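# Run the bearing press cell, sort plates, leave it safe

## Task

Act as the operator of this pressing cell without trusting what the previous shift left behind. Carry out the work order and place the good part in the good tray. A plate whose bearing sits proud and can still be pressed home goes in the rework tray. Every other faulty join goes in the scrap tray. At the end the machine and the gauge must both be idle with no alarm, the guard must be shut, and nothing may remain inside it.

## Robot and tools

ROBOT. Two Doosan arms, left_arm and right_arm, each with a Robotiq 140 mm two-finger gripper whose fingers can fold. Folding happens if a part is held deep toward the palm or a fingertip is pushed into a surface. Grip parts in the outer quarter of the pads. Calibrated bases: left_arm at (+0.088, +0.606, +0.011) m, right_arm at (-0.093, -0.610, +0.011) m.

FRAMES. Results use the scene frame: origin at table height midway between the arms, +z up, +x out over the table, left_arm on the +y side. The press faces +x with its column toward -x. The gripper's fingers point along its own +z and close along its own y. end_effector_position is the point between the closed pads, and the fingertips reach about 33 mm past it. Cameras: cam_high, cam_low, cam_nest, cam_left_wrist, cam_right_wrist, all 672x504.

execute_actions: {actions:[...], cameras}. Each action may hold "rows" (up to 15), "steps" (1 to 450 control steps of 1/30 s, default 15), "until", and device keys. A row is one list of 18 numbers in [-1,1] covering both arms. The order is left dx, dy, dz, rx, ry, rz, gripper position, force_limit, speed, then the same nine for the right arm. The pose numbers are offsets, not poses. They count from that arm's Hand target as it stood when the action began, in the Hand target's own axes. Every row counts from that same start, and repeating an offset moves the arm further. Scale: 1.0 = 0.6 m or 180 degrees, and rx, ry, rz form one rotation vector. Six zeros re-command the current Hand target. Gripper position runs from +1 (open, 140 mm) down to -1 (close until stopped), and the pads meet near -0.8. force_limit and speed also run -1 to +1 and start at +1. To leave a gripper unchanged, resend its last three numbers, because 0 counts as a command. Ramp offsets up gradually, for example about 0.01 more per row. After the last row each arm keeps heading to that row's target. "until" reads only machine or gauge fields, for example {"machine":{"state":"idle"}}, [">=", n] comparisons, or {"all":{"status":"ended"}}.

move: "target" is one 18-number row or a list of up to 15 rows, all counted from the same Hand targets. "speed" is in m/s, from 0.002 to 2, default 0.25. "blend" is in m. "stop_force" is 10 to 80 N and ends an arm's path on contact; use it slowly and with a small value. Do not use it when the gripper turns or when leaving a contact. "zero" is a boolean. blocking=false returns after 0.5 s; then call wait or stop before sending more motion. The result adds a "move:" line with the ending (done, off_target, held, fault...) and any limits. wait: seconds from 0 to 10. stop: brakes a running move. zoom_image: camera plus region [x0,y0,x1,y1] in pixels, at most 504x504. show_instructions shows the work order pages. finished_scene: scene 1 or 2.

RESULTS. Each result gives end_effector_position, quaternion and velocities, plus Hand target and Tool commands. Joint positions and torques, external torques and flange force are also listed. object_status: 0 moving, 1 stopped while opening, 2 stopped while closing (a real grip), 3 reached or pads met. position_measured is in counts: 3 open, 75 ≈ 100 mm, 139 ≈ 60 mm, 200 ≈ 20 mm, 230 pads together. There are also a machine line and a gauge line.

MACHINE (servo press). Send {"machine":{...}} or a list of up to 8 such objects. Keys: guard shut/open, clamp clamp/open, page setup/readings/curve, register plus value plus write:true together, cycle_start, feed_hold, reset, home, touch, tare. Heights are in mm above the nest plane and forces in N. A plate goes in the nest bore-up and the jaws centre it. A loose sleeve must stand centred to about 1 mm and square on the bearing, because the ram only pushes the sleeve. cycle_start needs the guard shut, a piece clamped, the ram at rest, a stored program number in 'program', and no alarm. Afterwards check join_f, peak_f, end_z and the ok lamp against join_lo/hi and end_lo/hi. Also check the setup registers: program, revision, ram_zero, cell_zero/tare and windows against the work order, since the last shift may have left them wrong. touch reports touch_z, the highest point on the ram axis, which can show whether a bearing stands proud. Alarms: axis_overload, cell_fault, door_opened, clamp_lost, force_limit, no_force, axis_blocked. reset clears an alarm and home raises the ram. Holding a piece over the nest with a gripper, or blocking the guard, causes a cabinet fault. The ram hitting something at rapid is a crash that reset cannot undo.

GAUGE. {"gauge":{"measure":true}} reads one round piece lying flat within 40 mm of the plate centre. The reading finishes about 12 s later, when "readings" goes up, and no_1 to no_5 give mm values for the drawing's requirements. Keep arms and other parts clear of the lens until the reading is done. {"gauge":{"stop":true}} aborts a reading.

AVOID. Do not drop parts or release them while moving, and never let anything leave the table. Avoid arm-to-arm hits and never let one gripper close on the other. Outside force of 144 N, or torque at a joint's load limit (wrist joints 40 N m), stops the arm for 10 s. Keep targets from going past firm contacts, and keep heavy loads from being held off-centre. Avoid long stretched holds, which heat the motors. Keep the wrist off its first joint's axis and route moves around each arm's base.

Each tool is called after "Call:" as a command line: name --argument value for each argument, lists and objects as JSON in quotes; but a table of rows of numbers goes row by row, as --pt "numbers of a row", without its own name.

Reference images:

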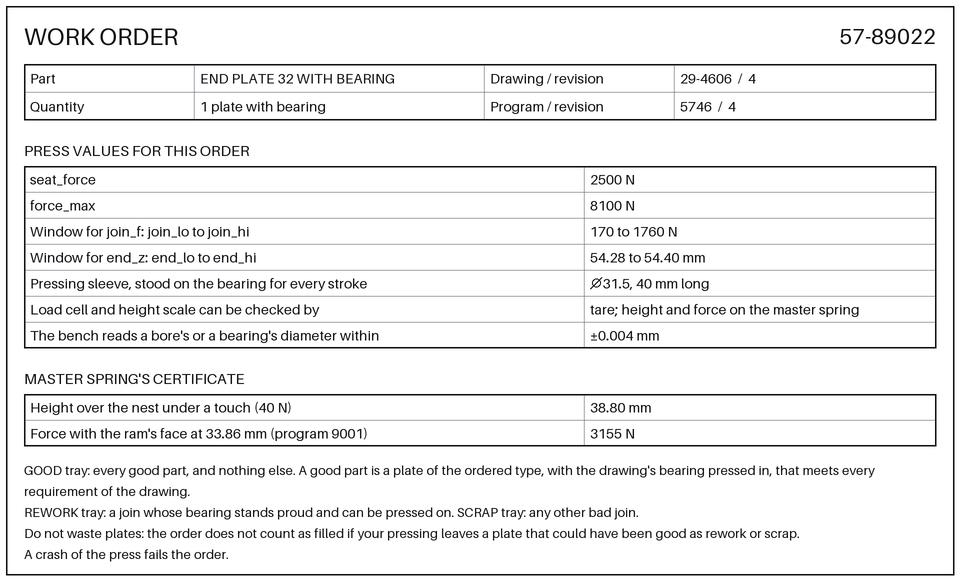

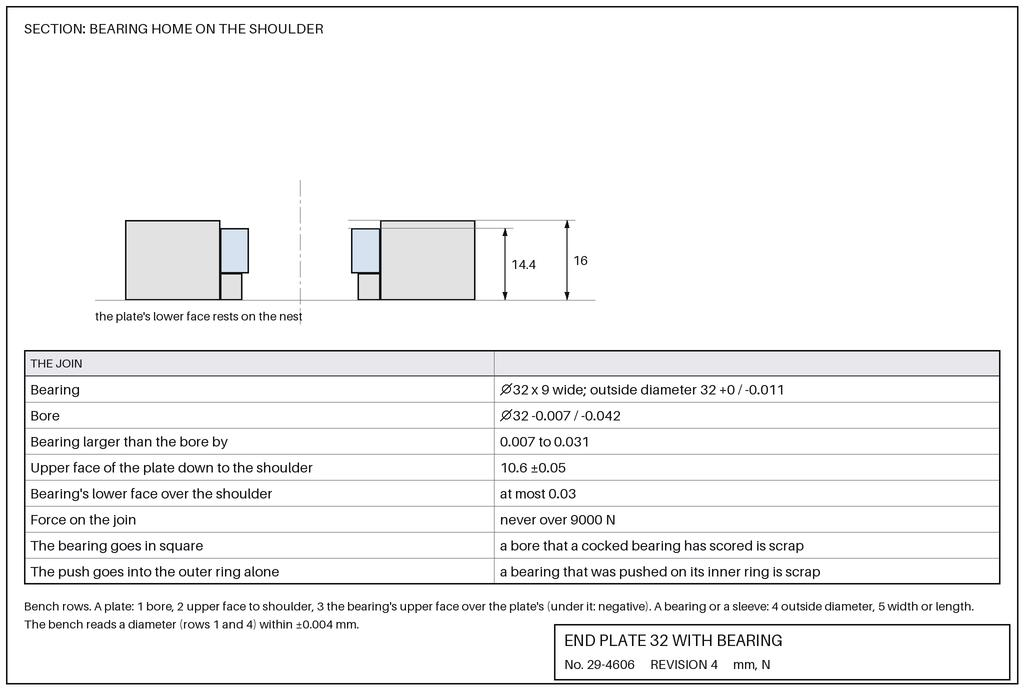

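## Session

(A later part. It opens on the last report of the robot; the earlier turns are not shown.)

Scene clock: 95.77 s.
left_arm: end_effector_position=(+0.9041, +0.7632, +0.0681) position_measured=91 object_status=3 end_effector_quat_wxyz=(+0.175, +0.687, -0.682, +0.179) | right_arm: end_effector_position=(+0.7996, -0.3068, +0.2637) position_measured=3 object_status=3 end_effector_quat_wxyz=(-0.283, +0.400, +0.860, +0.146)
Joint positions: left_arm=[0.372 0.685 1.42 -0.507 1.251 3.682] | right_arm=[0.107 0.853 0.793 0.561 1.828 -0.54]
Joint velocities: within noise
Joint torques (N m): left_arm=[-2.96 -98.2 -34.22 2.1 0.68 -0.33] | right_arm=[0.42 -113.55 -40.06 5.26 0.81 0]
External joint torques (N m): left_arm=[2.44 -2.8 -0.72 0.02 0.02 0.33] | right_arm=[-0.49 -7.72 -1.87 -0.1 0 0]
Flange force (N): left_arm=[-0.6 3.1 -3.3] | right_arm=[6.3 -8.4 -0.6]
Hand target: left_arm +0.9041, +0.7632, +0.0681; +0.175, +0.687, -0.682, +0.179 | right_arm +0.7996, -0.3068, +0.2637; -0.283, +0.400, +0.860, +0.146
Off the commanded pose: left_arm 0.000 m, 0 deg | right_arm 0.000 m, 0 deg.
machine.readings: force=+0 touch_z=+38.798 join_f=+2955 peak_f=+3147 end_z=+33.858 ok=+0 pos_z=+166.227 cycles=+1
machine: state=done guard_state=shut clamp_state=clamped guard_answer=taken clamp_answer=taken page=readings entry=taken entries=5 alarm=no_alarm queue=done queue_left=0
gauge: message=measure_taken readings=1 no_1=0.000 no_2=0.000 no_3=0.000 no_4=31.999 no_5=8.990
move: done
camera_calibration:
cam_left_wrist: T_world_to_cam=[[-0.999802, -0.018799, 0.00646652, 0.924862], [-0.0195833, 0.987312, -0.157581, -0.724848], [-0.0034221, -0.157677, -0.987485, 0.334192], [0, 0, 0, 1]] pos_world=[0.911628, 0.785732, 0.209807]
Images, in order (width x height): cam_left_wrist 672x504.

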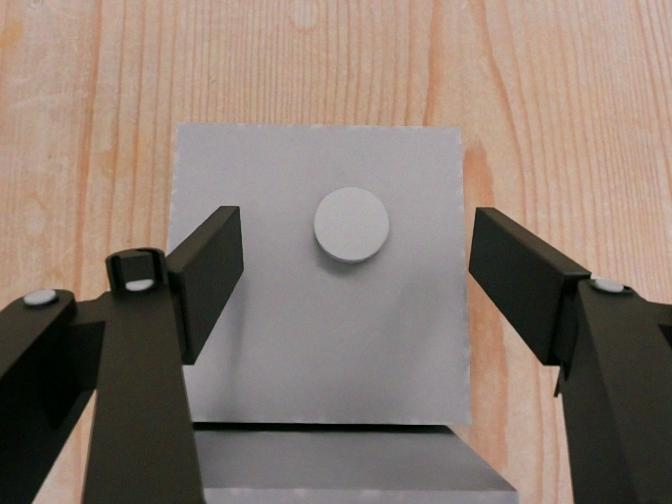

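Call:
execute_actions --actions '[{"rows":[[0,-0.0016,0.0044,0,0,0,0.3,0.1,-1,0,0,0,0,0,0,1,1,1],[0,-0.0032,0.0088,0,0,0,0.3,0.1,-1,0,0,0,0,0,0,1,1,1]],"steps":20},{"rows":[[0,0,0,0,0,0,-1,-0.2,-1,0,0,0,0,0,0,1,1,1]],"steps":100}]' --cameras '["cam_left_wrist"]'

Scene clock: 100.07 s.
left_arm: end_effector_position=(+0.9061, +0.7607, +0.0635) position_measured=185 object_status=2 end_effector_quat_wxyz=(+0.175, +0.687, -0.682, +0.179) | right_arm: end_effector_position=(+0.7996, -0.3068, +0.2637) position_measured=3 object_status=3 end_effector_quat_wxyz=(-0.283, +0.400, +0.860, +0.146)
Joint positions: left_arm=[0.368 0.69 1.42 -0.509 1.245 3.682] | right_arm=[0.107 0.853 0.793 0.561 1.828 -0.54]
Joint velocities: within noise
Joint torques (N m): left_arm=[-4.5 -91.77 -30.49 2.67 0.52 -0.46] | right_arm=[0.75 -114.22 -39.98 5.29 0.89 0]
External joint torques (N m): left_arm=[4.73 -9.27 -4.19 -0.55 0.18 0.46] | right_arm=[-0.89 -5.64 -1.39 -0.2 -0.09 0]
External joint torques at the end of the 1st action: left_arm=[3.16 -3.16 -0.48 0.08 0 0.43] | right_arm=[-0.51 -5.45 -1.42 -0.21 -0.05 -0.01]
Flange force (N): left_arm=[0.8 4.1 -10.9] | right_arm=[4.2 -6.5 -0.6]
Flange force at the end of the 1st action (N): left_arm=[-1.0 4.5 -3.6] | right_arm=[4.2 -5.8 -0.6]
Hand target: left_arm +0.9061, +0.7607, +0.0635; +0.175, +0.687, -0.682, +0.179 | right_arm +0.7996, -0.3068, +0.2637; -0.283, +0.400, +0.860, +0.146
Off the commanded pose: left_arm 0.000 m, 0 deg | right_arm 0.000 m, 0 deg.
machine.readings: force=+0 touch_z=+38.798 join_f=+2955 peak_f=+3147 end_z=+33.858 ok=+0 pos_z=+166.227 cycles=+1
machine: state=done guard_state=shut clamp_state=clamped guard_answer=taken clamp_answer=taken page=readings entry=taken entries=5 alarm=no_alarm queue=done queue_left=0
gauge: message=measure_taken readings=1 no_1=0.000 no_2=0.000 no_3=0.000 no_4=31.999 no_5=8.990
camera_calibration:
cam_left_wrist: T_world_to_cam=[[-0.9998, -0.0188977, 0.0064826, 0.926915], [-0.0196833, 0.98731, -0.157581, -0.72289], [-0.00342243, -0.157677, -0.987485, 0.329148], [0, 0, 0, 1]] pos_world=[0.913628, 0.783132, 0.205107]
Images, in order (width x height): cam_left_wrist 672x504.

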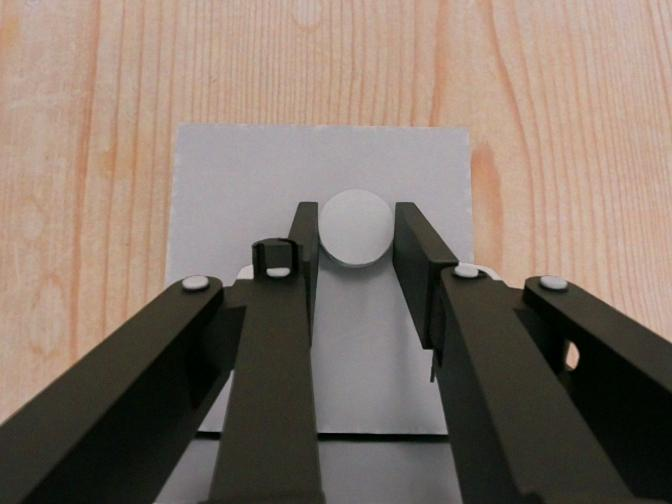

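Call:
move --pt "0.0375 0 -0.065 0 0 0 -1 -0.2 -1 0 0 0 0 0 0 1 1 1" --pt "0.6409 0.414 0.3123 0 0 0 -1 -0.2 -1 0 0 0 0 0 0 1 1 1" --speed '[0.08,0.18]' --cameras '["cam_left_wrist"]'

Scene clock: 103.93 s.
left_arm: end_effector_position=(+0.6614, +0.3314, +0.0854) position_measured=185 object_status=2 end_effector_quat_wxyz=(+0.175, +0.687, -0.682, +0.179) | right_arm: end_effector_position=(+0.7996, -0.3068, +0.2637) position_measured=3 object_status=3 end_effector_quat_wxyz=(-0.283, +0.400, +0.860, +0.146)
Joint positions: left_arm=[-0.217 0.284 2.04 -0.706 0.806 3.375] | right_arm=[0.107 0.853 0.793 0.561 1.828 -0.54]
Joint velocities: within noise
Joint torques (N m): left_arm=[-3.26 -56.09 -29.02 1.37 0.34 -0.43] | right_arm=[0.72 -113.99 -39.95 5.31 0.89 -0.06]
External joint torques (N m): left_arm=[3.07 -1.86 -0.19 0.05 -0.03 0.43] | right_arm=[-0.85 -5.8 -1.38 -0.23 -0.09 0.06]
Flange force (N): left_arm=[-4.5 0.7 -4.5] | right_arm=[4.5 -6.8 -0.5]
Hand target: left_arm +0.6614, +0.3314, +0.0854; +0.175, +0.687, -0.682, +0.179 | right_arm +0.7996, -0.3068, +0.2637; -0.283, +0.400, +0.860, +0.146
Off the commanded pose: left_arm 0.000 m, 0 deg | right_arm 0.000 m, 0 deg.
machine.readings: force=+0 touch_z=+38.798 join_f=+2955 peak_f=+3147 end_z=+33.858 ok=+0 pos_z=+166.227 cycles=+1
machine: state=done guard_state=shut clamp_state=clamped guard_answer=taken clamp_answer=taken page=readings entry=taken entries=5 alarm=no_alarm queue=done queue_left=0
gauge: message=measure_taken readings=1 no_1=0.000 no_2=0.000 no_3=0.000 no_4=31.999 no_5=8.990
move: done
camera_calibration:
cam_left_wrist: T_world_to_cam=[[-0.9998, -0.0188977, 0.0064826, 0.674009], [-0.0196833, 0.98731, -0.157581, -0.300387], [-0.00342243, -0.157677, -0.987485, 0.282345], [0, 0, 0, 1]] pos_world=[0.668928, 0.353832, 0.227107]
Images, in order (width x height): cam_left_wrist 672x504.

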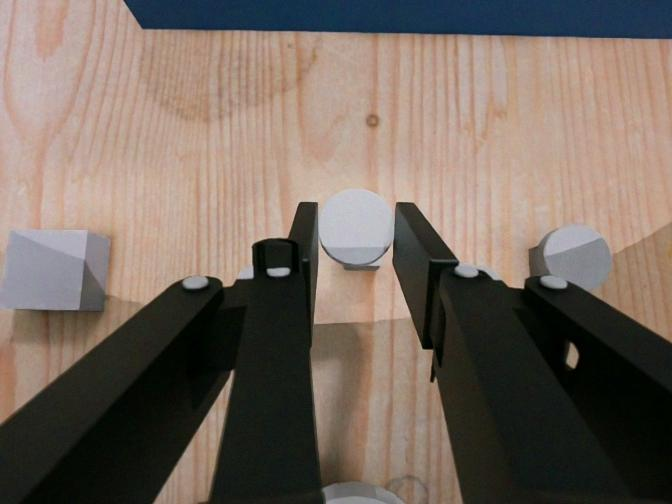

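Call:
move --target '[-0.0249,0.0062,0.0345,0,0,0,-1,-0.2,-1,0,0,0,0,0,0,1,1,1]' --speed 0.05 --cameras '[]'

Call:
move --target '[-0.0167,0,0.0289,0,0,0,-1,-0.2,-1,0,0,0,0,0,0,1,1,1]' --speed 0.01 --stop_force 12 --cameras '["cam_left_wrist"]'

Call:
execute_actions --actions '[{"rows":[[0.0005,0,-0.0009,0,0,0,-1,-0.2,-1,0,0,0,0,0,0,1,1,1]],"steps":15},{"rows":[[0,0,0,0,0,0,0.3,0.1,-1,0,0,0,0,0,0,1,1,1]],"steps":60}]' --cameras '["cam_left_wrist"]'

Scene clock: 104.97 s.
left_arm: end_effector_position=(+0.6577, +0.3343, +0.0601) position_measured=185 object_status=2 end_effector_quat_wxyz=(+0.175, +0.687, -0.682, +0.179) | right_arm: end_effector_position=(+0.7996, -0.3068, +0.2637) position_measured=3 object_status=3 end_effector_quat_wxyz=(-0.283, +0.400, +0.860, +0.146)
Joint positions: left_arm=[-0.214 0.311 2.065 -0.739 0.769 3.426] | right_arm=[0.107 0.853 0.793 0.561 1.828 -0.54]
Joint velocities: within noise
Joint torques (N m): left_arm=[-2.85 -57.37 -27.42 1.29 0.48 -0.36] | right_arm=[0.72 -114.15 -40.14 5.29 0.84 -0.09]
External joint torques (N m): left_arm=[2.64 -2.19 -0.2 -0.01 -0.1 0.36] | right_arm=[-0.87 -5.97 -1.38 -0.17 -0.04 0.09]
Flange force (N): left_arm=[-3.6 1.3 -4.5] | right_arm=[4.7 -7.0 -0.5]
Hand target: left_arm +0.6577, +0.3343, +0.0601; +0.175, +0.687, -0.682, +0.179 | right_arm +0.7996, -0.3068, +0.2637; -0.283, +0.400, +0.860, +0.146
Off the commanded pose: left_arm 0.000 m, 0 deg | right_arm 0.000 m, 0 deg.
machine.readings: force=+0 touch_z=+38.798 join_f=+2955 peak_f=+3147 end_z=+33.858 ok=+0 pos_z=+166.227 cycles=+1
machine: state=done guard_state=shut clamp_state=clamped guard_answer=taken clamp_answer=taken page=readings entry=taken entries=5 alarm=no_alarm queue=done queue_left=0
gauge: message=measure_taken readings=1 no_1=0.000 no_2=0.000 no_3=0.000 no_4=31.999 no_5=8.990
move: done
No camera images: "cameras" was empty.

Scene clock: 105.67 s.
left_arm: end_effector_position=(+0.6578, +0.3343, +0.0589) position_measured=185 object_status=2 end_effector_quat_wxyz=(+0.175, +0.687, -0.682, +0.179) | right_arm: end_effector_position=(+0.7996, -0.3068, +0.2637) position_measured=3 object_status=3 end_effector_quat_wxyz=(-0.283, +0.400, +0.860, +0.146)
Joint positions: left_arm=[-0.214 0.312 2.065 -0.741 0.767 3.428] | right_arm=[0.107 0.853 0.793 0.561 1.828 -0.54]
Joint velocities: within noise
Joint torques (N m): left_arm=[-3.73 -47.77 -23.06 2.23 -1.34 -0.39] | right_arm=[0.47 -113.73 -39.96 5.3 0.84 -0.04]
External joint torques (N m): left_arm=[3.76 -11.61 -4.37 -0.94 1.71 0.39] | right_arm=[-0.58 -6.48 -1.58 -0.19 -0.04 0.04]
Flange force (N): left_arm=[1.0 4.0 -20.6] | right_arm=[5.2 -7.2 -0.6]
Hand target: left_arm +0.6578, +0.3343, +0.0589; +0.175, +0.687, -0.682, +0.179 (not the last commanded pose) | right_arm +0.7996, -0.3068, +0.2637; -0.283, +0.400, +0.860, +0.146
Off the commanded pose: left_arm 0.019 m, 0 deg | right_arm 0.000 m, 0 deg.
machine.readings: force=+0 touch_z=+38.798 join_f=+2955 peak_f=+3147 end_z=+33.858 ok=+0 pos_z=+166.227 cycles=+1
machine: state=done guard_state=shut clamp_state=clamped guard_answer=taken clamp_answer=taken page=readings entry=taken entries=5 alarm=no_alarm queue=done queue_left=0
gauge: message=measure_taken readings=1 no_1=0.000 no_2=0.000 no_3=0.000 no_4=31.999 no_5=8.990
move: contact (left_arm)
camera_calibration:
cam_left_wrist: T_world_to_cam=[[-0.999801, -0.0189123, 0.00638623, 0.670663], [-0.019683, 0.987292, -0.157696, -0.307566], [-0.00332268, -0.15779, -0.987467, 0.256607], [0, 0, 0, 1]] pos_world=[0.665328, 0.356832, 0.200606]
Images, in order (width x height): cam_left_wrist 672x504.

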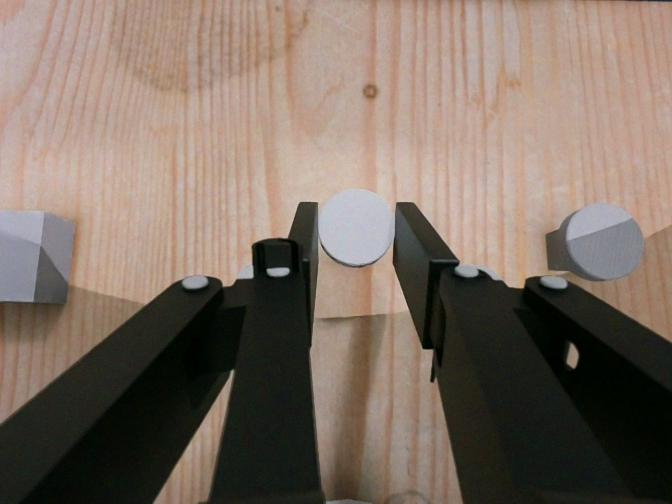

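Scene clock: 108.37 s.
left_arm: end_effector_position=(+0.6578, +0.3343, +0.0595) position_measured=91 object_status=0 end_effector_quat_wxyz=(+0.175, +0.687, -0.682, +0.179) | right_arm: end_effector_position=(+0.7996, -0.3068, +0.2637) position_measured=3 object_status=3 end_effector_quat_wxyz=(-0.283, +0.400, +0.860, +0.146)
Joint positions: left_arm=[-0.214 0.312 2.065 -0.74 0.768 3.427] | right_arm=[0.107 0.853 0.793 0.561 1.828 -0.54]
Joint velocities: within noise
Joint torques (N m): left_arm=[-2.96 -57.61 -26.95 1.28 0.4 -0.37] | right_arm=[0.98 -114.05 -40.07 5.33 0.84 0.03]
External joint torques (N m): left_arm=[2.82 -1.56 -0.54 0.01 -0.02 0.37] | right_arm=[-1.07 -6.81 -1.66 -0.19 -0.03 -0.03]
External joint torques at the end of the 1st action: left_arm=[2.54 -1.87 -0.35 0.11 0 0.41] | right_arm=[-0.72 -6.58 -1.41 -0.2 0.01 0.08]
Flange force (N): left_arm=[-3.9 -0.2 -4.1] | right_arm=[5.1 -7.9 -0.8]
Flange force at the end of the 1st action (N): left_arm=[-3.5 0.6 -4.3] | right_arm=[5.4 -7.9 -0.3]
Hand target: left_arm +0.6578, +0.3343, +0.0595; +0.175, +0.687, -0.682, +0.179 | right_arm +0.7996, -0.3068, +0.2637; -0.283, +0.400, +0.860, +0.146
Off the commanded pose: left_arm 0.000 m, 0 deg | right_arm 0.000 m, 0 deg.
machine.readings: force=+0 touch_z=+38.798 join_f=+2955 peak_f=+3147 end_z=+33.858 ok=+0 pos_z=+166.227 cycles=+1
machine: state=done guard_state=shut clamp_state=clamped guard_answer=taken clamp_answer=taken page=readings entry=taken entries=5 alarm=no_alarm queue=done queue_left=0
gauge: message=measure_taken readings=1 no_1=0.000 no_2=0.000 no_3=0.000 no_4=31.999 no_5=8.990
camera_calibration:
cam_left_wrist: T_world_to_cam=[[-0.999803, -0.0188136, 0.00637014, 0.670629], [-0.019583, 0.987293, -0.157697, -0.307539], [-0.00332235, -0.15779, -0.987467, 0.257199], [0, 0, 0, 1]] pos_world=[0.665328, 0.356832, 0.201206]
Images, in order (width x height): cam_left_wrist 672x504.

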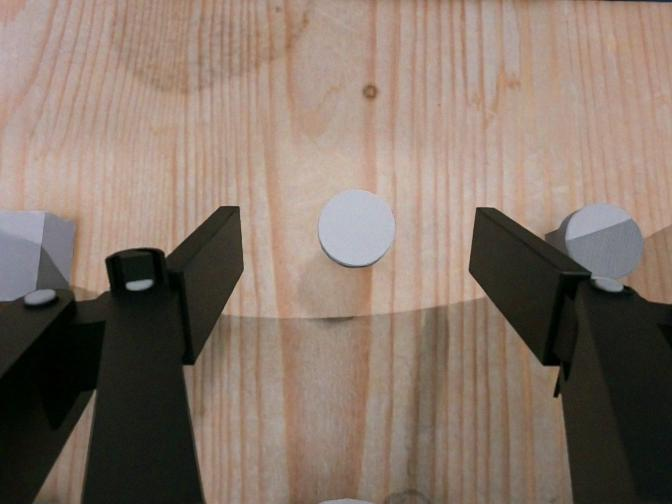

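Call:
move --pt "0.0417 0 -0.0722 0 0 0 0.3 0.1 -1 0 0 0 0 0 0 1 1 1" --pt "-0.0892 -0.0017 -0.2545 0 -0.1667 0 0.3 0.2 -0.8 0 0 0 0 0 0 1 1 1" --speed '[0.08,0.25]' --cameras '["cam_left_wrist"]'

Scene clock: 111.50 s.
left_arm: end_effector_position=(+0.6573, +0.4552, +0.1671) position_measured=91 object_status=3 end_effector_quat_wxyz=(-0.007, +0.710, -0.704, -0.005) | right_arm: end_effector_position=(+0.7996, -0.3068, +0.2637) position_measured=3 object_status=3 end_effector_quat_wxyz=(-0.283, +0.400, +0.860, +0.146)
Joint positions: left_arm=[-0.289 0.166 1.92 0.02 1.058 2.796] | right_arm=[0.107 0.853 0.793 0.561 1.828 -0.54]
Joint velocities: within noise
Joint torques (N m): left_arm=[-3.1 -51.51 -36.26 3.71 0.01 -0.43] | right_arm=[0.06 -113.96 -40.06 5.31 0.83 -0.03]
External joint torques (N m): left_arm=[2.79 -2.31 -0.59 0.06 -0.03 0.43] | right_arm=[-0.15 -6.54 -1.51 -0.19 -0.02 0.03]
Flange force (N): left_arm=[-5.9 0.5 -2.4] | right_arm=[5.6 -7.3 -0.2]
Hand target: left_arm +0.6573, +0.4552, +0.1671; -0.007, +0.710, -0.704, -0.005 | right_arm +0.7996, -0.3068, +0.2637; -0.283, +0.400, +0.860, +0.146
Off the commanded pose: left_arm 0.000 m, 0 deg | right_arm 0.000 m, 0 deg.
machine.readings: force=+0 touch_z=+38.798 join_f=+2955 peak_f=+3147 end_z=+33.858 ok=+0 pos_z=+166.227 cycles=+1
machine: state=done guard_state=shut clamp_state=clamped guard_answer=taken clamp_answer=taken page=readings entry=taken entries=5 alarm=no_alarm queue=done queue_left=0
gauge: message=measure_taken readings=1 no_1=0.000 no_2=0.000 no_3=0.000 no_4=31.999 no_5=8.990
move: done
camera_calibration:
cam_left_wrist: T_world_to_cam=[[-0.999748, -0.0224513, 0.0000068211, 0.674424], [-0.0209674, 0.933782, 0.357227, -0.470679], [-0.00802656, 0.357137, -0.934018, 0.142227], [0, 0, 0, 1]] pos_world=[0.665527, 0.403859, 0.300977]
Images, in order (width x height): cam_left_wrist 672x504.

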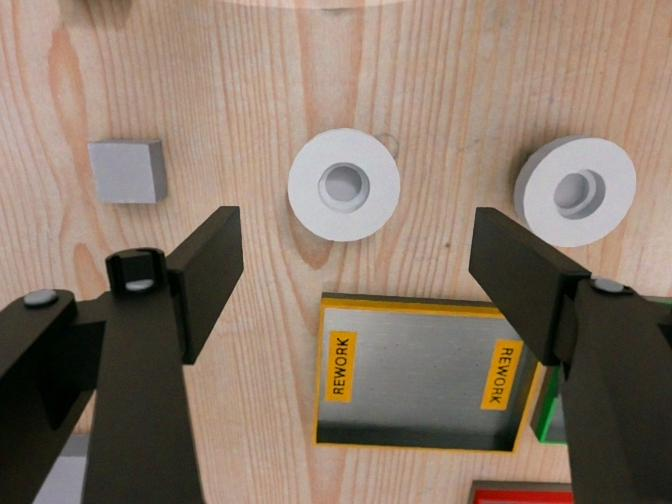

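Call:
move --target '[-0.0047,-0.0057,0.191,-0.001,0.0054,0.0027,0.3,0.2,-0.8,0,0,0,0,0,0,1,1,1]' --speed 0.1 --cameras '["cam_left_wrist"]'

Call:
execute_actions --actions '[{"rows":[[0,0,0,0,0,0,-1,0.2,-0.9,0,0,0,0,0,0,1,1,1]],"steps":75}]' --cameras '["cam_left_wrist"]'

Scene clock: 113.30 s.
left_arm: end_effector_position=(+0.6611, +0.4600, +0.0526) position_measured=91 object_status=3 end_effector_quat_wxyz=(+0.000, +0.707, -0.707, +0.000) | right_arm: end_effector_position=(+0.7996, -0.3068, +0.2637) position_measured=3 object_status=3 end_effector_quat_wxyz=(-0.283, +0.400, +0.860, +0.146)
Joint positions: left_arm=[-0.27 0.285 2.017 0 0.839 2.834] | right_arm=[0.107 0.853 0.793 0.561 1.828 -0.54]
Joint velocities: within noise
Joint torques (N m): left_arm=[-2.61 -56.84 -31.17 3.17 0.02 -0.41] | right_arm=[0.65 -113.96 -40.02 5.34 0.87 0.01]
External joint torques (N m): left_arm=[2.5 -3.62 -0.29 0.03 -0.04 0.41] | right_arm=[-0.78 -6.47 -1.6 -0.22 -0.07 -0.01]
Flange force (N): left_arm=[-5.8 2.7 -4.5] | right_arm=[5.0 -7.3 -0.6]
Hand target: left_arm +0.6611, +0.4600, +0.0525; +0.000, +0.707, -0.707, +0.000 | right_arm +0.7996, -0.3068, +0.2637; -0.283, +0.400, +0.860, +0.146
Off the commanded pose: left_arm 0.000 m, 0 deg | right_arm 0.000 m, 0 deg.
machine.readings: force=+0 touch_z=+38.798 join_f=+2955 peak_f=+3147 end_z=+33.858 ok=+0 pos_z=+166.227 cycles=+1
machine: state=done guard_state=shut clamp_state=clamped guard_answer=taken clamp_answer=taken page=readings entry=taken entries=5 alarm=no_alarm queue=done queue_left=0
gauge: message=measure_taken readings=1 no_1=0.000 no_2=0.000 no_3=0.000 no_4=31.999 no_5=8.990
move: done
camera_calibration:
cam_left_wrist: T_world_to_cam=[[-0.999896, -0.0139802, 0.00343186, 0.674383], [-0.0119692, 0.939858, 0.341357, -0.442085], [-0.00799771, 0.34128, -0.939928, 0.0411161], [0, 0, 0, 1]] pos_world=[0.669351, 0.410893, 0.187241]
Images, in order (width x height): cam_left_wrist 672x504.

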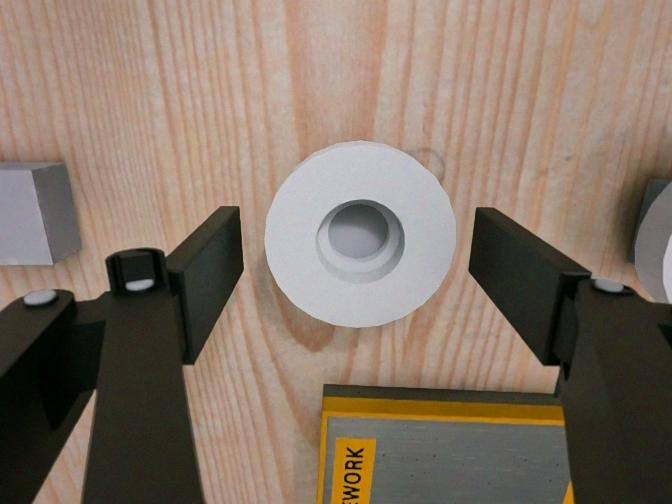

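Scene clock: 116.00 s.
left_arm: end_effector_position=(+0.6611, +0.4600, +0.0525) position_measured=127 object_status=2 end_effector_quat_wxyz=(+0.000, +0.707, -0.707, +0.000) | right_arm: end_effector_position=(+0.7996, -0.3068, +0.2637) position_measured=3 object_status=3 end_effector_quat_wxyz=(-0.283, +0.400, +0.860, +0.146)
Joint positions: left_arm=[-0.27 0.285 2.017 0 0.839 2.834] | right_arm=[0.107 0.853 0.793 0.561 1.828 -0.54]
Joint velocities: within noise
Joint torques (N m): left_arm=[-3.22 -47.87 -26.3 3.03 -1.42 -0.46] | right_arm=[0.71 -113.95 -39.9 5.29 0.83 -0.05]
External joint torques (N m): left_arm=[3.14 -12.63 -5.15 0.16 1.4 0.46] | right_arm=[-0.81 -6.47 -1.63 -0.18 -0.03 0.05]
Flange force (N): left_arm=[-7.4 4.3 -21.4] | right_arm=[5.0 -7.1 -0.8]
Hand target: left_arm +0.6611, +0.4600, +0.0525; +0.000, +0.707, -0.707, +0.000 | right_arm +0.7996, -0.3068, +0.2637; -0.283, +0.400, +0.860, +0.146
Off the commanded pose: left_arm 0.000 m, 0 deg | right_arm 0.000 m, 0 deg.
machine.readings: force=+0 touch_z=+38.798 join_f=+2955 peak_f=+3147 end_z=+33.858 ok=+0 pos_z=+166.227 cycles=+1
machine: state=done guard_state=shut clamp_state=clamped guard_answer=taken clamp_answer=taken page=readings entry=taken entries=5 alarm=no_alarm queue=done queue_left=0
gauge: message=measure_taken readings=1 no_1=0.000 no_2=0.000 no_3=0.000 no_4=31.999 no_5=8.990
camera_calibration:
cam_left_wrist: T_world_to_cam=[[-0.999896, -0.0139802, 0.00343186, 0.674383], [-0.0119692, 0.939858, 0.341357, -0.442085], [-0.00799771, 0.34128, -0.939928, 0.0411161], [0, 0, 0, 1]] pos_world=[0.669351, 0.410893, 0.187241]
Images, in order (width x height): cam_left_wrist 672x504.

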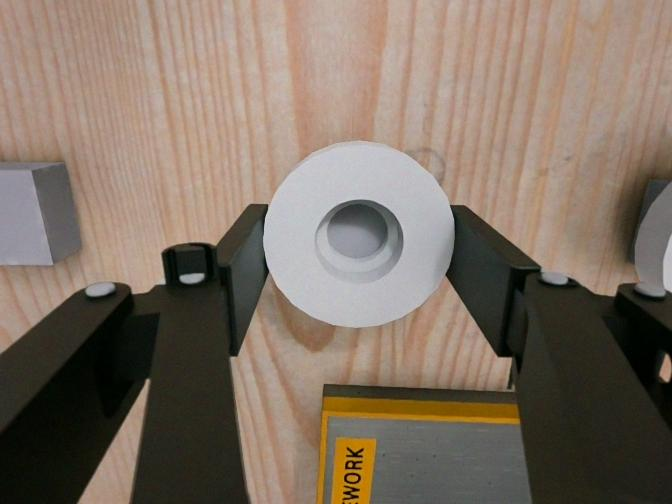

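Call:
move --pt "0 0 -0.0867 0 0 0 -1 0.2 -0.9 0 0 0 0 0 0 1 1 1" --pt "-0.4752 -0.4042 -0.0867 0 0 0 -1 0.2 -0.9 0 0 0 0 0 0 1 1 1" --pt "-0.4752 -0.4042 -0.0258 0 0 0 -1 0.2 -0.9 0 0 0 0 0 0 1 1 1" --speed '[0.08,0.18,0.08]' --cameras '["cam_left_wrist"]'

Call:
move --target '[0,0,0.04,0,0,0,-1,0.2,-0.9,0,0,0,0,0,0,1,1,1]' --speed 0.012 --stop_force 12 --cameras '["cam_left_wrist"]'

Call:
execute_actions --actions '[{"rows":[[0,0,-0.0014,0,0,0,-1,0.2,-0.9,0,0,0,0,0,0,1,1,1]],"steps":15},{"rows":[[0,0,0,0,0,0,0.3,0.2,-0.8,0,0,0,0,0,0,1,1,1]],"steps":60}]' --cameras '["cam_left_wrist"]'

Scene clock: 119.87 s.
left_arm: end_effector_position=(+0.9035, +0.7452, +0.0681) position_measured=127 object_status=2 end_effector_quat_wxyz=(+0.000, +0.707, -0.707, +0.000) | right_arm: end_effector_position=(+0.7996, -0.3068, +0.2637) position_measured=3 object_status=3 end_effector_quat_wxyz=(-0.283, +0.400, +0.860, +0.146)
Joint positions: left_arm=[0.165 0.586 1.509 0 1.047 3.269] | right_arm=[0.107 0.853 0.793 0.561 1.828 -0.54]
Joint velocities: within noise
Joint torques (N m): left_arm=[-2.96 -93.61 -36.77 3.65 -0.02 -0.43] | right_arm=[0.47 -114.15 -39.89 5.19 0.84 -0.03]
External joint torques (N m): left_arm=[2.7 -1.52 -0.11 0.08 0.02 0.43] | right_arm=[-0.68 -5.31 -1.42 -0.1 -0.06 0.04]
Flange force (N): left_arm=[-3.4 2.3 -1.3] | right_arm=[4.0 -5.5 -0.8]
Hand target: left_arm +0.9035, +0.7452, +0.0680; +0.000, +0.707, -0.707, +0.000 | right_arm +0.7996, -0.3068, +0.2637; -0.283, +0.400, +0.860, +0.146
Off the commanded pose: left_arm 0.000 m, 0 deg | right_arm 0.000 m, 0 deg.
machine.readings: force=+0 touch_z=+38.798 join_f=+2955 peak_f=+3147 end_z=+33.858 ok=+0 pos_z=+166.227 cycles=+1
machine: state=done guard_state=shut clamp_state=clamped guard_answer=taken clamp_answer=taken page=readings entry=taken entries=5 alarm=no_alarm queue=done queue_left=0
gauge: message=measure_taken readings=1 no_1=0.000 no_2=0.000 no_3=0.000 no_4=31.999 no_5=8.990
move: done
camera_calibration:
cam_left_wrist: T_world_to_cam=[[-0.999896, -0.0139802, 0.00343186, 0.920692], [-0.0119692, 0.939858, 0.341357, -0.712557], [-0.00799771, 0.34128, -0.939928, -0.0396155], [0, 0, 0, 1]] pos_world=[0.911751, 0.696093, 0.202841]
Images, in order (width x height): cam_left_wrist 672x504.

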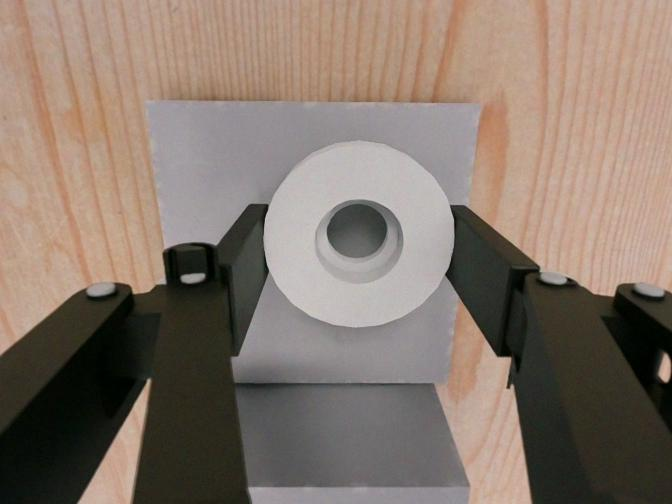

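Scene clock: 121.40 s.
left_arm: end_effector_position=(+0.9036, +0.7452, +0.0570) position_measured=127 object_status=2 end_effector_quat_wxyz=(+0.000, +0.707, -0.707, +0.000) | right_arm: end_effector_position=(+0.7996, -0.3068, +0.2637) position_measured=3 object_status=3 end_effector_quat_wxyz=(-0.283, +0.400, +0.860, +0.146)
Joint positions: left_arm=[0.165 0.595 1.516 0 1.03 3.269] | right_arm=[0.107 0.853 0.793 0.561 1.828 -0.54]
Joint velocities: within noise
Joint torques (N m): left_arm=[-2.9 -71.98 -29.21 3.73 -2.37 -0.52] | right_arm=[0.65 -113.67 -39.78 5.3 0.91 -0.05]
External joint torques (N m): left_arm=[2.58 -22.66 -7.05 -0.06 2.37 0.52] | right_arm=[-0.81 -6.04 -1.56 -0.21 -0.12 0.05]
Flange force (N): left_arm=[-1.7 12.5 -26.9] | right_arm=[4.6 -6.6 -0.7]
Hand target: left_arm +0.9036, +0.7452, +0.0570; +0.000, +0.707, -0.707, +0.000 (not the last commanded pose) | right_arm +0.7996, -0.3068, +0.2637; -0.283, +0.400, +0.860, +0.146
Off the commanded pose: left_arm 0.013 m, 0 deg | right_arm 0.000 m, 0 deg.
machine.readings: force=+0 touch_z=+38.798 join_f=+2955 peak_f=+3147 end_z=+33.858 ok=+0 pos_z=+166.227 cycles=+1
machine: state=done guard_state=shut clamp_state=clamped guard_answer=taken clamp_answer=taken page=readings entry=taken entries=5 alarm=no_alarm queue=done queue_left=0
gauge: message=measure_taken readings=1 no_1=0.000 no_2=0.000 no_3=0.000 no_4=31.999 no_5=8.990
move: contact (left_arm)
camera_calibration:
cam_left_wrist: T_world_to_cam=[[-0.999898, -0.0139121, 0.00324236, 0.92072], [-0.0119691, 0.939826, 0.341443, -0.708762], [-0.00779745, 0.341369, -0.939897, -0.0502992], [0, 0, 0, 1]] pos_world=[0.911751, 0.696093, 0.191741]
Images, in order (width x height): cam_left_wrist 672x504.

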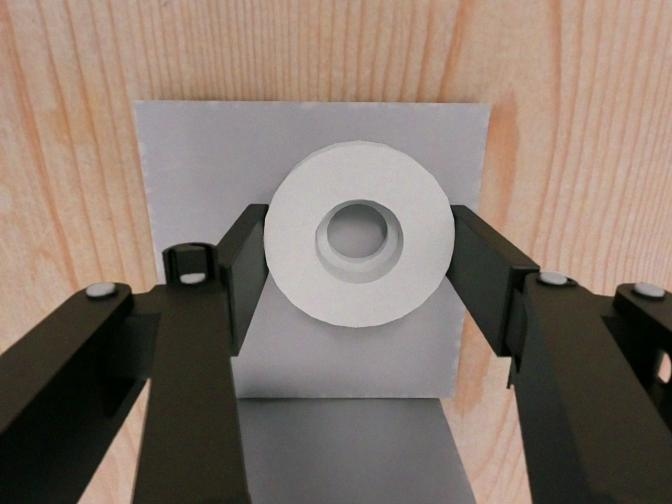

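Scene clock: 124.10 s.
left_arm: end_effector_position=(+0.9036, +0.7452, +0.0579) position_measured=91 object_status=3 end_effector_quat_wxyz=(+0.000, +0.707, -0.707, +0.000) | right_arm: end_effector_position=(+0.7996, -0.3068, +0.2637) position_measured=3 object_status=3 end_effector_quat_wxyz=(-0.283, +0.400, +0.860, +0.146)
Joint positions: left_arm=[0.165 0.594 1.516 0 1.032 3.269] | right_arm=[0.107 0.853 0.793 0.561 1.828 -0.54]
Joint velocities: within noise
Joint torques (N m): left_arm=[-2.79 -91.28 -35.55 3.56 0.03 -0.45] | right_arm=[0.78 -114.41 -40.06 5.23 0.8 -0.03]
External joint torques (N m): left_arm=[2.96 -3.9 -0.87 0.14 -0.03 0.45] | right_arm=[-0.93 -5.5 -1.28 -0.14 0 0.03]
External joint torques at the end of the 1st action: left_arm=[2.99 -2.24 0.14 0.09 -0.01 0.39] | right_arm=[-0.8 -5.76 -1.29 -0.2 -0.04 0.06]
Flange force (N): left_arm=[-3.5 3.8 -3.8] | right_arm=[4.2 -6.5 -0.6]
Flange force at the end of the 1st action (N): left_arm=[-3.5 3.9 -1.8] | right_arm=[4.5 -6.9 -0.4]
Hand target: left_arm +0.9036, +0.7452, +0.0578; +0.000, +0.707, -0.707, +0.000 | right_arm +0.7996, -0.3068, +0.2637; -0.283, +0.400, +0.860, +0.146
Off the commanded pose: left_arm 0.000 m, 0 deg | right_arm 0.000 m, 0 deg.
machine.readings: force=+0 touch_z=+38.798 join_f=+2955 peak_f=+3147 end_z=+33.858 ok=+0 pos_z=+166.227 cycles=+1
machine: state=done guard_state=shut clamp_state=clamped guard_answer=taken clamp_answer=taken page=readings entry=taken entries=5 alarm=no_alarm queue=done queue_left=0
gauge: message=measure_taken readings=1 no_1=0.000 no_2=0.000 no_3=0.000 no_4=31.999 no_5=8.990
camera_calibration:
cam_left_wrist: T_world_to_cam=[[-0.999897, -0.013946, 0.00333645, 0.920722], [-0.0119688, 0.939826, 0.341444, -0.709036], [-0.00789745, 0.341369, -0.939896, -0.0494559], [0, 0, 0, 1]] pos_world=[0.911751, 0.696093, 0.192541]
Images, in order (width x height): cam_left_wrist 672x504.

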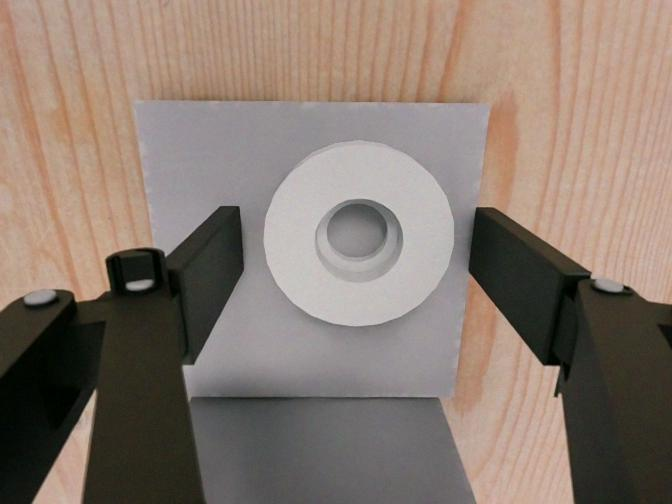

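Call:
move --pt "0 0 -0.095 0 0 0 0.3 0.2 -0.8 0 0 0 0 0 0 1 1 1" --pt "0.4 0.34 -0.2 0 0 0 0.3 0.2 -0.8 0 0 0 0 0 0 1 1 1" --speed '[0.12,0.22]' --cameras '[]'

Call:
execute_actions --actions '[{"gauge":{"measure":true},"machine":[{"register":"program","value":5746,"write":true,"page":"setup"},{"guard":"open","clamp":"open"}],"steps":5}]' --cameras '[]'

Call:
move --target '[-0.04,0.02,-0.02,0,0.333,0,0.3,0.2,-0.8,0,0,0,0,0,0,1,1,1]' --speed 0.3 --cameras '["cam_nest"]'

Scene clock: 126.70 s.
left_arm: end_effector_position=(+0.6996, +0.5052, +0.1777) position_measured=91 object_status=3 end_effector_quat_wxyz=(+0.000, +0.707, -0.707, +0.000) | right_arm: end_effector_position=(+0.7996, -0.3068, +0.2637) position_measured=3 object_status=3 end_effector_quat_wxyz=(-0.283, +0.400, +0.860, +0.146)
Joint positions: left_arm=[-0.181 0.202 1.853 0 1.086 2.922] | right_arm=[0.107 0.853 0.793 0.561 1.828 -0.54]
Joint velocities: within noise
Joint torques (N m): left_arm=[-4.01 -55.12 -37.11 3.77 0.04 -0.36] | right_arm=[0.49 -114.06 -40.11 5.31 0.86 -0.03]
External joint torques (N m): left_arm=[4.05 -3.2 -0.31 0.03 -0.06 0.36] | right_arm=[-0.66 -5.55 -1.16 -0.23 -0.06 0.03]
Flange force (N): left_arm=[-7.6 2.6 -2.7] | right_arm=[4.5 -7.0 0.0]
Hand target: left_arm +0.6996, +0.5052, +0.1778; +0.000, +0.707, -0.707, +0.000 | right_arm +0.7996, -0.3068, +0.2637; -0.283, +0.400, +0.860, +0.146
Off the commanded pose: left_arm 0.000 m, 0 deg | right_arm 0.000 m, 0 deg.
machine.readings: force=+0 touch_z=+38.798 join_f=+2955 peak_f=+3147 end_z=+33.858 ok=+0 pos_z=+166.227 cycles=+1
machine: state=done guard_state=shut clamp_state=clamped guard_answer=taken clamp_answer=taken page=readings entry=taken entries=5 alarm=no_alarm queue=done queue_left=0
gauge: message=measure_taken readings=1 no_1=0.000 no_2=0.000 no_3=0.000 no_4=31.999 no_5=8.990
move: done
No camera images: "cameras" was empty.

Scene clock: 127.07 s.
left_arm: end_effector_position=(+0.6996, +0.5052, +0.1778) position_measured=91 object_status=3 end_effector_quat_wxyz=(+0.000, +0.707, -0.707, +0.000) | right_arm: end_effector_position=(+0.7996, -0.3068, +0.2637) position_measured=3 object_status=3 end_effector_quat_wxyz=(-0.283, +0.400, +0.860, +0.146)
Joint positions: left_arm=[-0.181 0.202 1.853 0 1.086 2.922] | right_arm=[0.107 0.853 0.793 0.561 1.828 -0.54]
Joint velocities: within noise
Joint torques (N m): left_arm=[-2.64 -55.65 -36.96 3.73 0.05 -0.42] | right_arm=[0.52 -113.7 -39.85 5.3 0.93 -0.01]
External joint torques (N m): left_arm=[2.61 -2.66 -0.46 0.07 -0.07 0.42] | right_arm=[-0.61 -6.93 -1.77 -0.18 -0.12 0.01]
Flange force (N): left_arm=[-5.3 2.0 -2.4] | right_arm=[5.5 -7.5 -0.6]
Hand target: left_arm +0.6996, +0.5052, +0.1778; +0.000, +0.707, -0.707, +0.000 | right_arm +0.7996, -0.3068, +0.2637; -0.283, +0.400, +0.860, +0.146
Tool commands: left_gripper/position=+0.3 left_gripper/force_limit=+0.2 left_gripper/speed=-0.8 right_gripper/position=+1.0 right_gripper/force_limit=+1.0 right_gripper/speed=+1.0
Off the commanded pose: left_arm 0.000 m, 0 deg | right_arm 0.000 m, 0 deg.
machine.setup: program=+5746 ram_zero=+153.773 seat_force=+2500 force_max=+8100 join_lo=+170 join_hi=+1760 end_lo=+54.280 end_hi=+54.400 cell_gain=+0.533 cell_zero=+119 program_revision=+4 program_top=+54.400 stored1_number=+2215 stored1_revision=+3 stored2_number=+9001 stored2_revision=+1 stored3_number=+5746 stored3_revision=+4 stored4_number=+2566 stored4_revision=+2 stored5_number=+1525 stored5_revision=+6
machine: state=idle guard_state=between clamp_state=between guard_answer=taken clamp_answer=taken page=setup entry=taken entries=6 alarm=no_alarm queue=running queue_left=0
gauge: state=busy message=measure_taken readings=1 no_1=0.000 no_2=0.000 no_3=0.000 no_4=31.999 no_5=8.990
No camera images: "cameras" was empty.

Scene clock: 129.27 s.
left_arm: end_effector_position=(+0.6876, +0.5292, +0.1898) position_measured=91 object_status=3 end_effector_quat_wxyz=(+0.353, +0.613, -0.613, +0.353) | right_arm: end_effector_position=(+0.7996, -0.3068, +0.2637) position_measured=3 object_status=3 end_effector_quat_wxyz=(-0.283, +0.400, +0.860, +0.146)
Joint positions: left_arm=[0.322 0.377 1.95 -1.003 1.402 3.926] | right_arm=[0.107 0.853 0.793 0.561 1.828 -0.54]
Joint velocities: within noise
Joint torques (N m): left_arm=[-2.3 -63.23 -27 0.28 1.92 -0.46] | right_arm=[0.45 -113.82 -39.79 5.27 0.84 -0.02]
External joint torques (N m): left_arm=[2.17 -2.96 -0.63 -0.28 -0.21 0.46] | right_arm=[-0.57 -6.44 -1.72 -0.16 -0.04 0.02]
Flange force (N): left_arm=[1.4 3.6 -3.3] | right_arm=[5.0 -6.6 -0.9]
Hand target: left_arm +0.6876, +0.5292, +0.1898; +0.353, +0.613, -0.612, +0.354 | right_arm +0.7996, -0.3068, +0.2637; -0.283, +0.400, +0.860, +0.146
Off the commanded pose: left_arm 0.000 m, 0 deg | right_arm 0.000 m, 0 deg.
machine.setup: program=+5746 ram_zero=+153.773 seat_force=+2500 force_max=+8100 join_lo=+170 join_hi=+1760 end_lo=+54.280 end_hi=+54.400 cell_gain=+0.533 cell_zero=+119 program_revision=+4 program_top=+54.400 stored1_number=+2215 stored1_revision=+3 stored2_number=+9001 stored2_revision=+1 stored3_number=+5746 stored3_revision=+4 stored4_number=+2566 stored4_revision=+2 stored5_number=+1525 stored5_revision=+6
machine: state=idle guard_state=open clamp_state=open guard_answer=taken clamp_answer=taken page=setup entry=taken entries=6 alarm=no_alarm queue=done queue_left=0
gauge: state=busy message=measure_taken readings=1 no_1=0.000 no_2=0.000 no_3=0.000 no_4=31.999 no_5=8.990
move: done
Images, in order (width x height): cam_nest 672x504.

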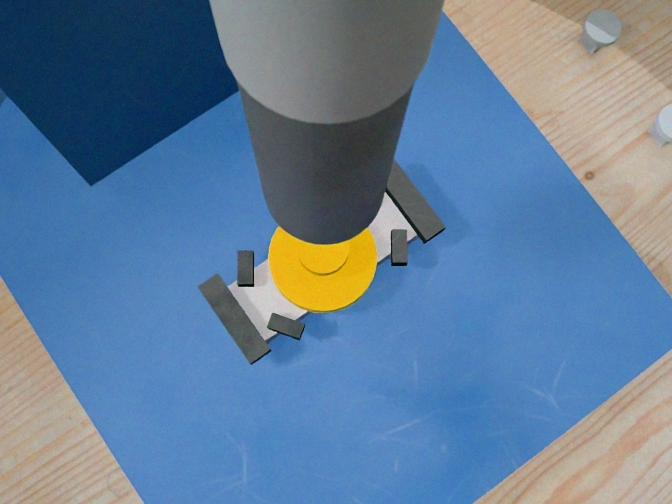

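Call:
wait --seconds 10 --cameras '["cam_nest","cam_high"]'

Scene clock: 140.33 s.
left_arm: end_effector_position=(+0.6876, +0.5292, +0.1898) position_measured=91 object_status=3 end_effector_quat_wxyz=(+0.353, +0.613, -0.612, +0.354) | right_arm: end_effector_position=(+0.7996, -0.3068, +0.2637) position_measured=3 object_status=3 end_effector_quat_wxyz=(-0.283, +0.400, +0.860, +0.146)
Joint positions: left_arm=[0.322 0.377 1.95 -1.003 1.402 3.926] | right_arm=[0.107 0.853 0.793 0.561 1.828 -0.54]
Joint velocities: within noise
Joint torques (N m): left_arm=[-3.01 -62.87 -27.2 0.03 1.67 -0.42] | right_arm=[0.2 -113.53 -40.13 5.28 0.87 -0.02]
External joint torques (N m): left_arm=[2.78 -2.94 -0.3 -0.02 0.03 0.42] | right_arm=[-0.38 -6.2 -1.21 -0.2 -0.06 0.02]
Flange force (N): left_arm=[1.0 4.5 -4.4] | right_arm=[5.3 -7.9 0.3]
Hand target: left_arm +0.6876, +0.5292, +0.1898; +0.353, +0.613, -0.612, +0.354 | right_arm +0.7996, -0.3068, +0.2637; -0.283, +0.400, +0.860, +0.146
Tool commands: left_gripper/position=+0.3 left_gripper/force_limit=+0.2 left_gripper/speed=-0.8 right_gripper/position=+1.0 right_gripper/force_limit=+1.0 right_gripper/speed=+1.0
Off the commanded pose: left_arm 0.000 m, 0 deg | right_arm 0.000 m, 0 deg.
machine.setup: program=+5746 ram_zero=+153.773 seat_force=+2500 force_max=+8100 join_lo=+170 join_hi=+1760 end_lo=+54.280 end_hi=+54.400 cell_gain=+0.533 cell_zero=+119 program_revision=+4 program_top=+54.400 stored1_number=+2215 stored1_revision=+3 stored2_number=+9001 stored2_revision=+1 stored3_number=+5746 stored3_revision=+4 stored4_number=+2566 stored4_revision=+2 stored5_number=+1525 stored5_revision=+6
machine: state=idle guard_state=open clamp_state=open guard_answer=taken clamp_answer=taken page=setup entry=taken entries=6 alarm=no_alarm queue=done queue_left=0
gauge: message=measure_taken readings=2 no_1=31.978 no_2=10.594 no_3=0.000 no_4=0.000 no_5=0.000
wait: 10.00 s
Images, in order (width x height): cam_high 672x504, cam_nest 672x504.

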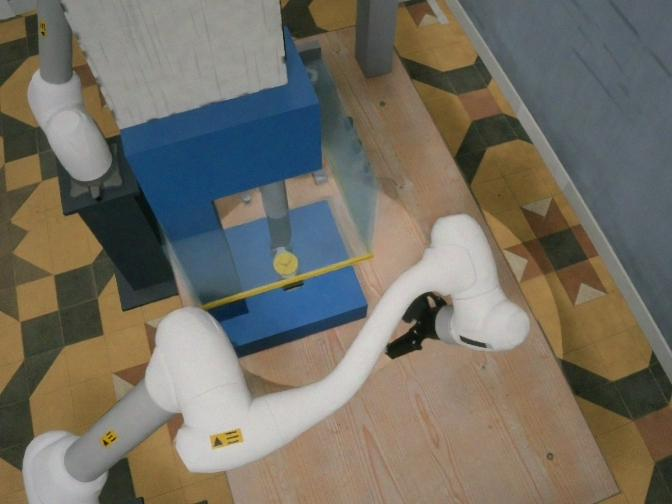

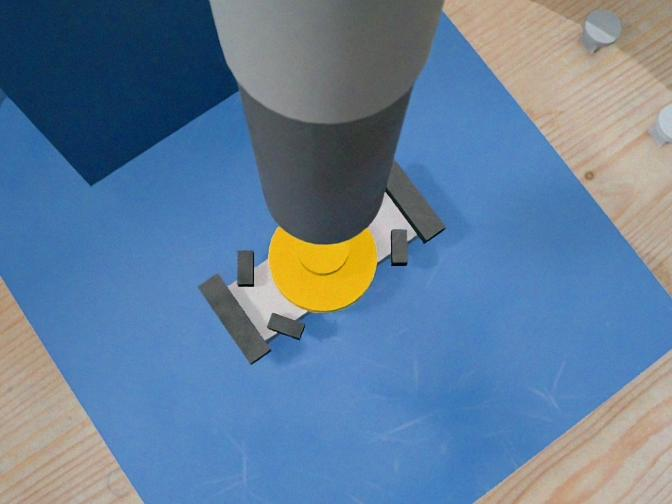

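Call:
move --pt "0.2907 0.1467 0.3695 0 0 0 0.3 0.2 -0.8 0 0 0 0 0 0 1 1 1" --pt "0.3597 0.1415 0.619 0 0 0 0.3 0.2 -0.8 0 0 0 0 0 0 1 1 1" --speed '[0.25,0.15]' --cameras '[]'

Scene clock: 143.23 s.
left_arm: end_effector_position=(+0.6029, +0.0996, +0.1906) position_measured=91 object_status=3 end_effector_quat_wxyz=(+0.353, +0.613, -0.612, +0.354) | right_arm: end_effector_position=(+0.7996, -0.3068, +0.2637) position_measured=3 object_status=3 end_effector_quat_wxyz=(-0.283, +0.400, +0.860, +0.146)
Joint positions: left_arm=[-0.425 0.278 2.096 -1.482 0.89 3.788] | right_arm=[0.107 0.853 0.793 0.561 1.828 -0.54]
Joint velocities: within noise
Joint torques (N m): left_arm=[-3.5 -52.43 -26.39 -1.2 1.6 -0.47] | right_arm=[0.55 -114.21 -40 5.33 0.87 0.02]
External joint torques (N m): left_arm=[3.33 -3.08 -0.84 -0.02 -0.15 0.47] | right_arm=[-0.77 -4.37 -0.94 -0.29 -0.08 -0.02]
Flange force (N): left_arm=[-0.2 0.0 -7.2] | right_arm=[3.3 -5.7 -0.1]
Hand target: left_arm +0.6029, +0.0996, +0.1905; +0.353, +0.613, -0.612, +0.354 | right_arm +0.7996, -0.3068, +0.2637; -0.283, +0.400, +0.860, +0.146
Off the commanded pose: left_arm 0.000 m, 0 deg | right_arm 0.000 m, 0 deg.
machine.setup: program=+5746 ram_zero=+153.773 seat_force=+2500 force_max=+8100 join_lo=+170 join_hi=+1760 end_lo=+54.280 end_hi=+54.400 cell_gain=+0.533 cell_zero=+119 program_revision=+4 program_top=+54.400 stored1_number=+2215 stored1_revision=+3 stored2_number=+9001 stored2_revision=+1 stored3_number=+5746 stored3_revision=+4 stored4_number=+2566 stored4_revision=+2 stored5_number=+1525 stored5_revision=+6
machine: state=idle guard_state=open clamp_state=open guard_answer=taken clamp_answer=taken page=setup entry=taken entries=6 alarm=no_alarm queue=done queue_left=0
gauge: message=measure_taken readings=2 no_1=31.978 no_2=10.594 no_3=0.000 no_4=0.000 no_5=0.000
move: done
No camera images: "cameras" was empty.


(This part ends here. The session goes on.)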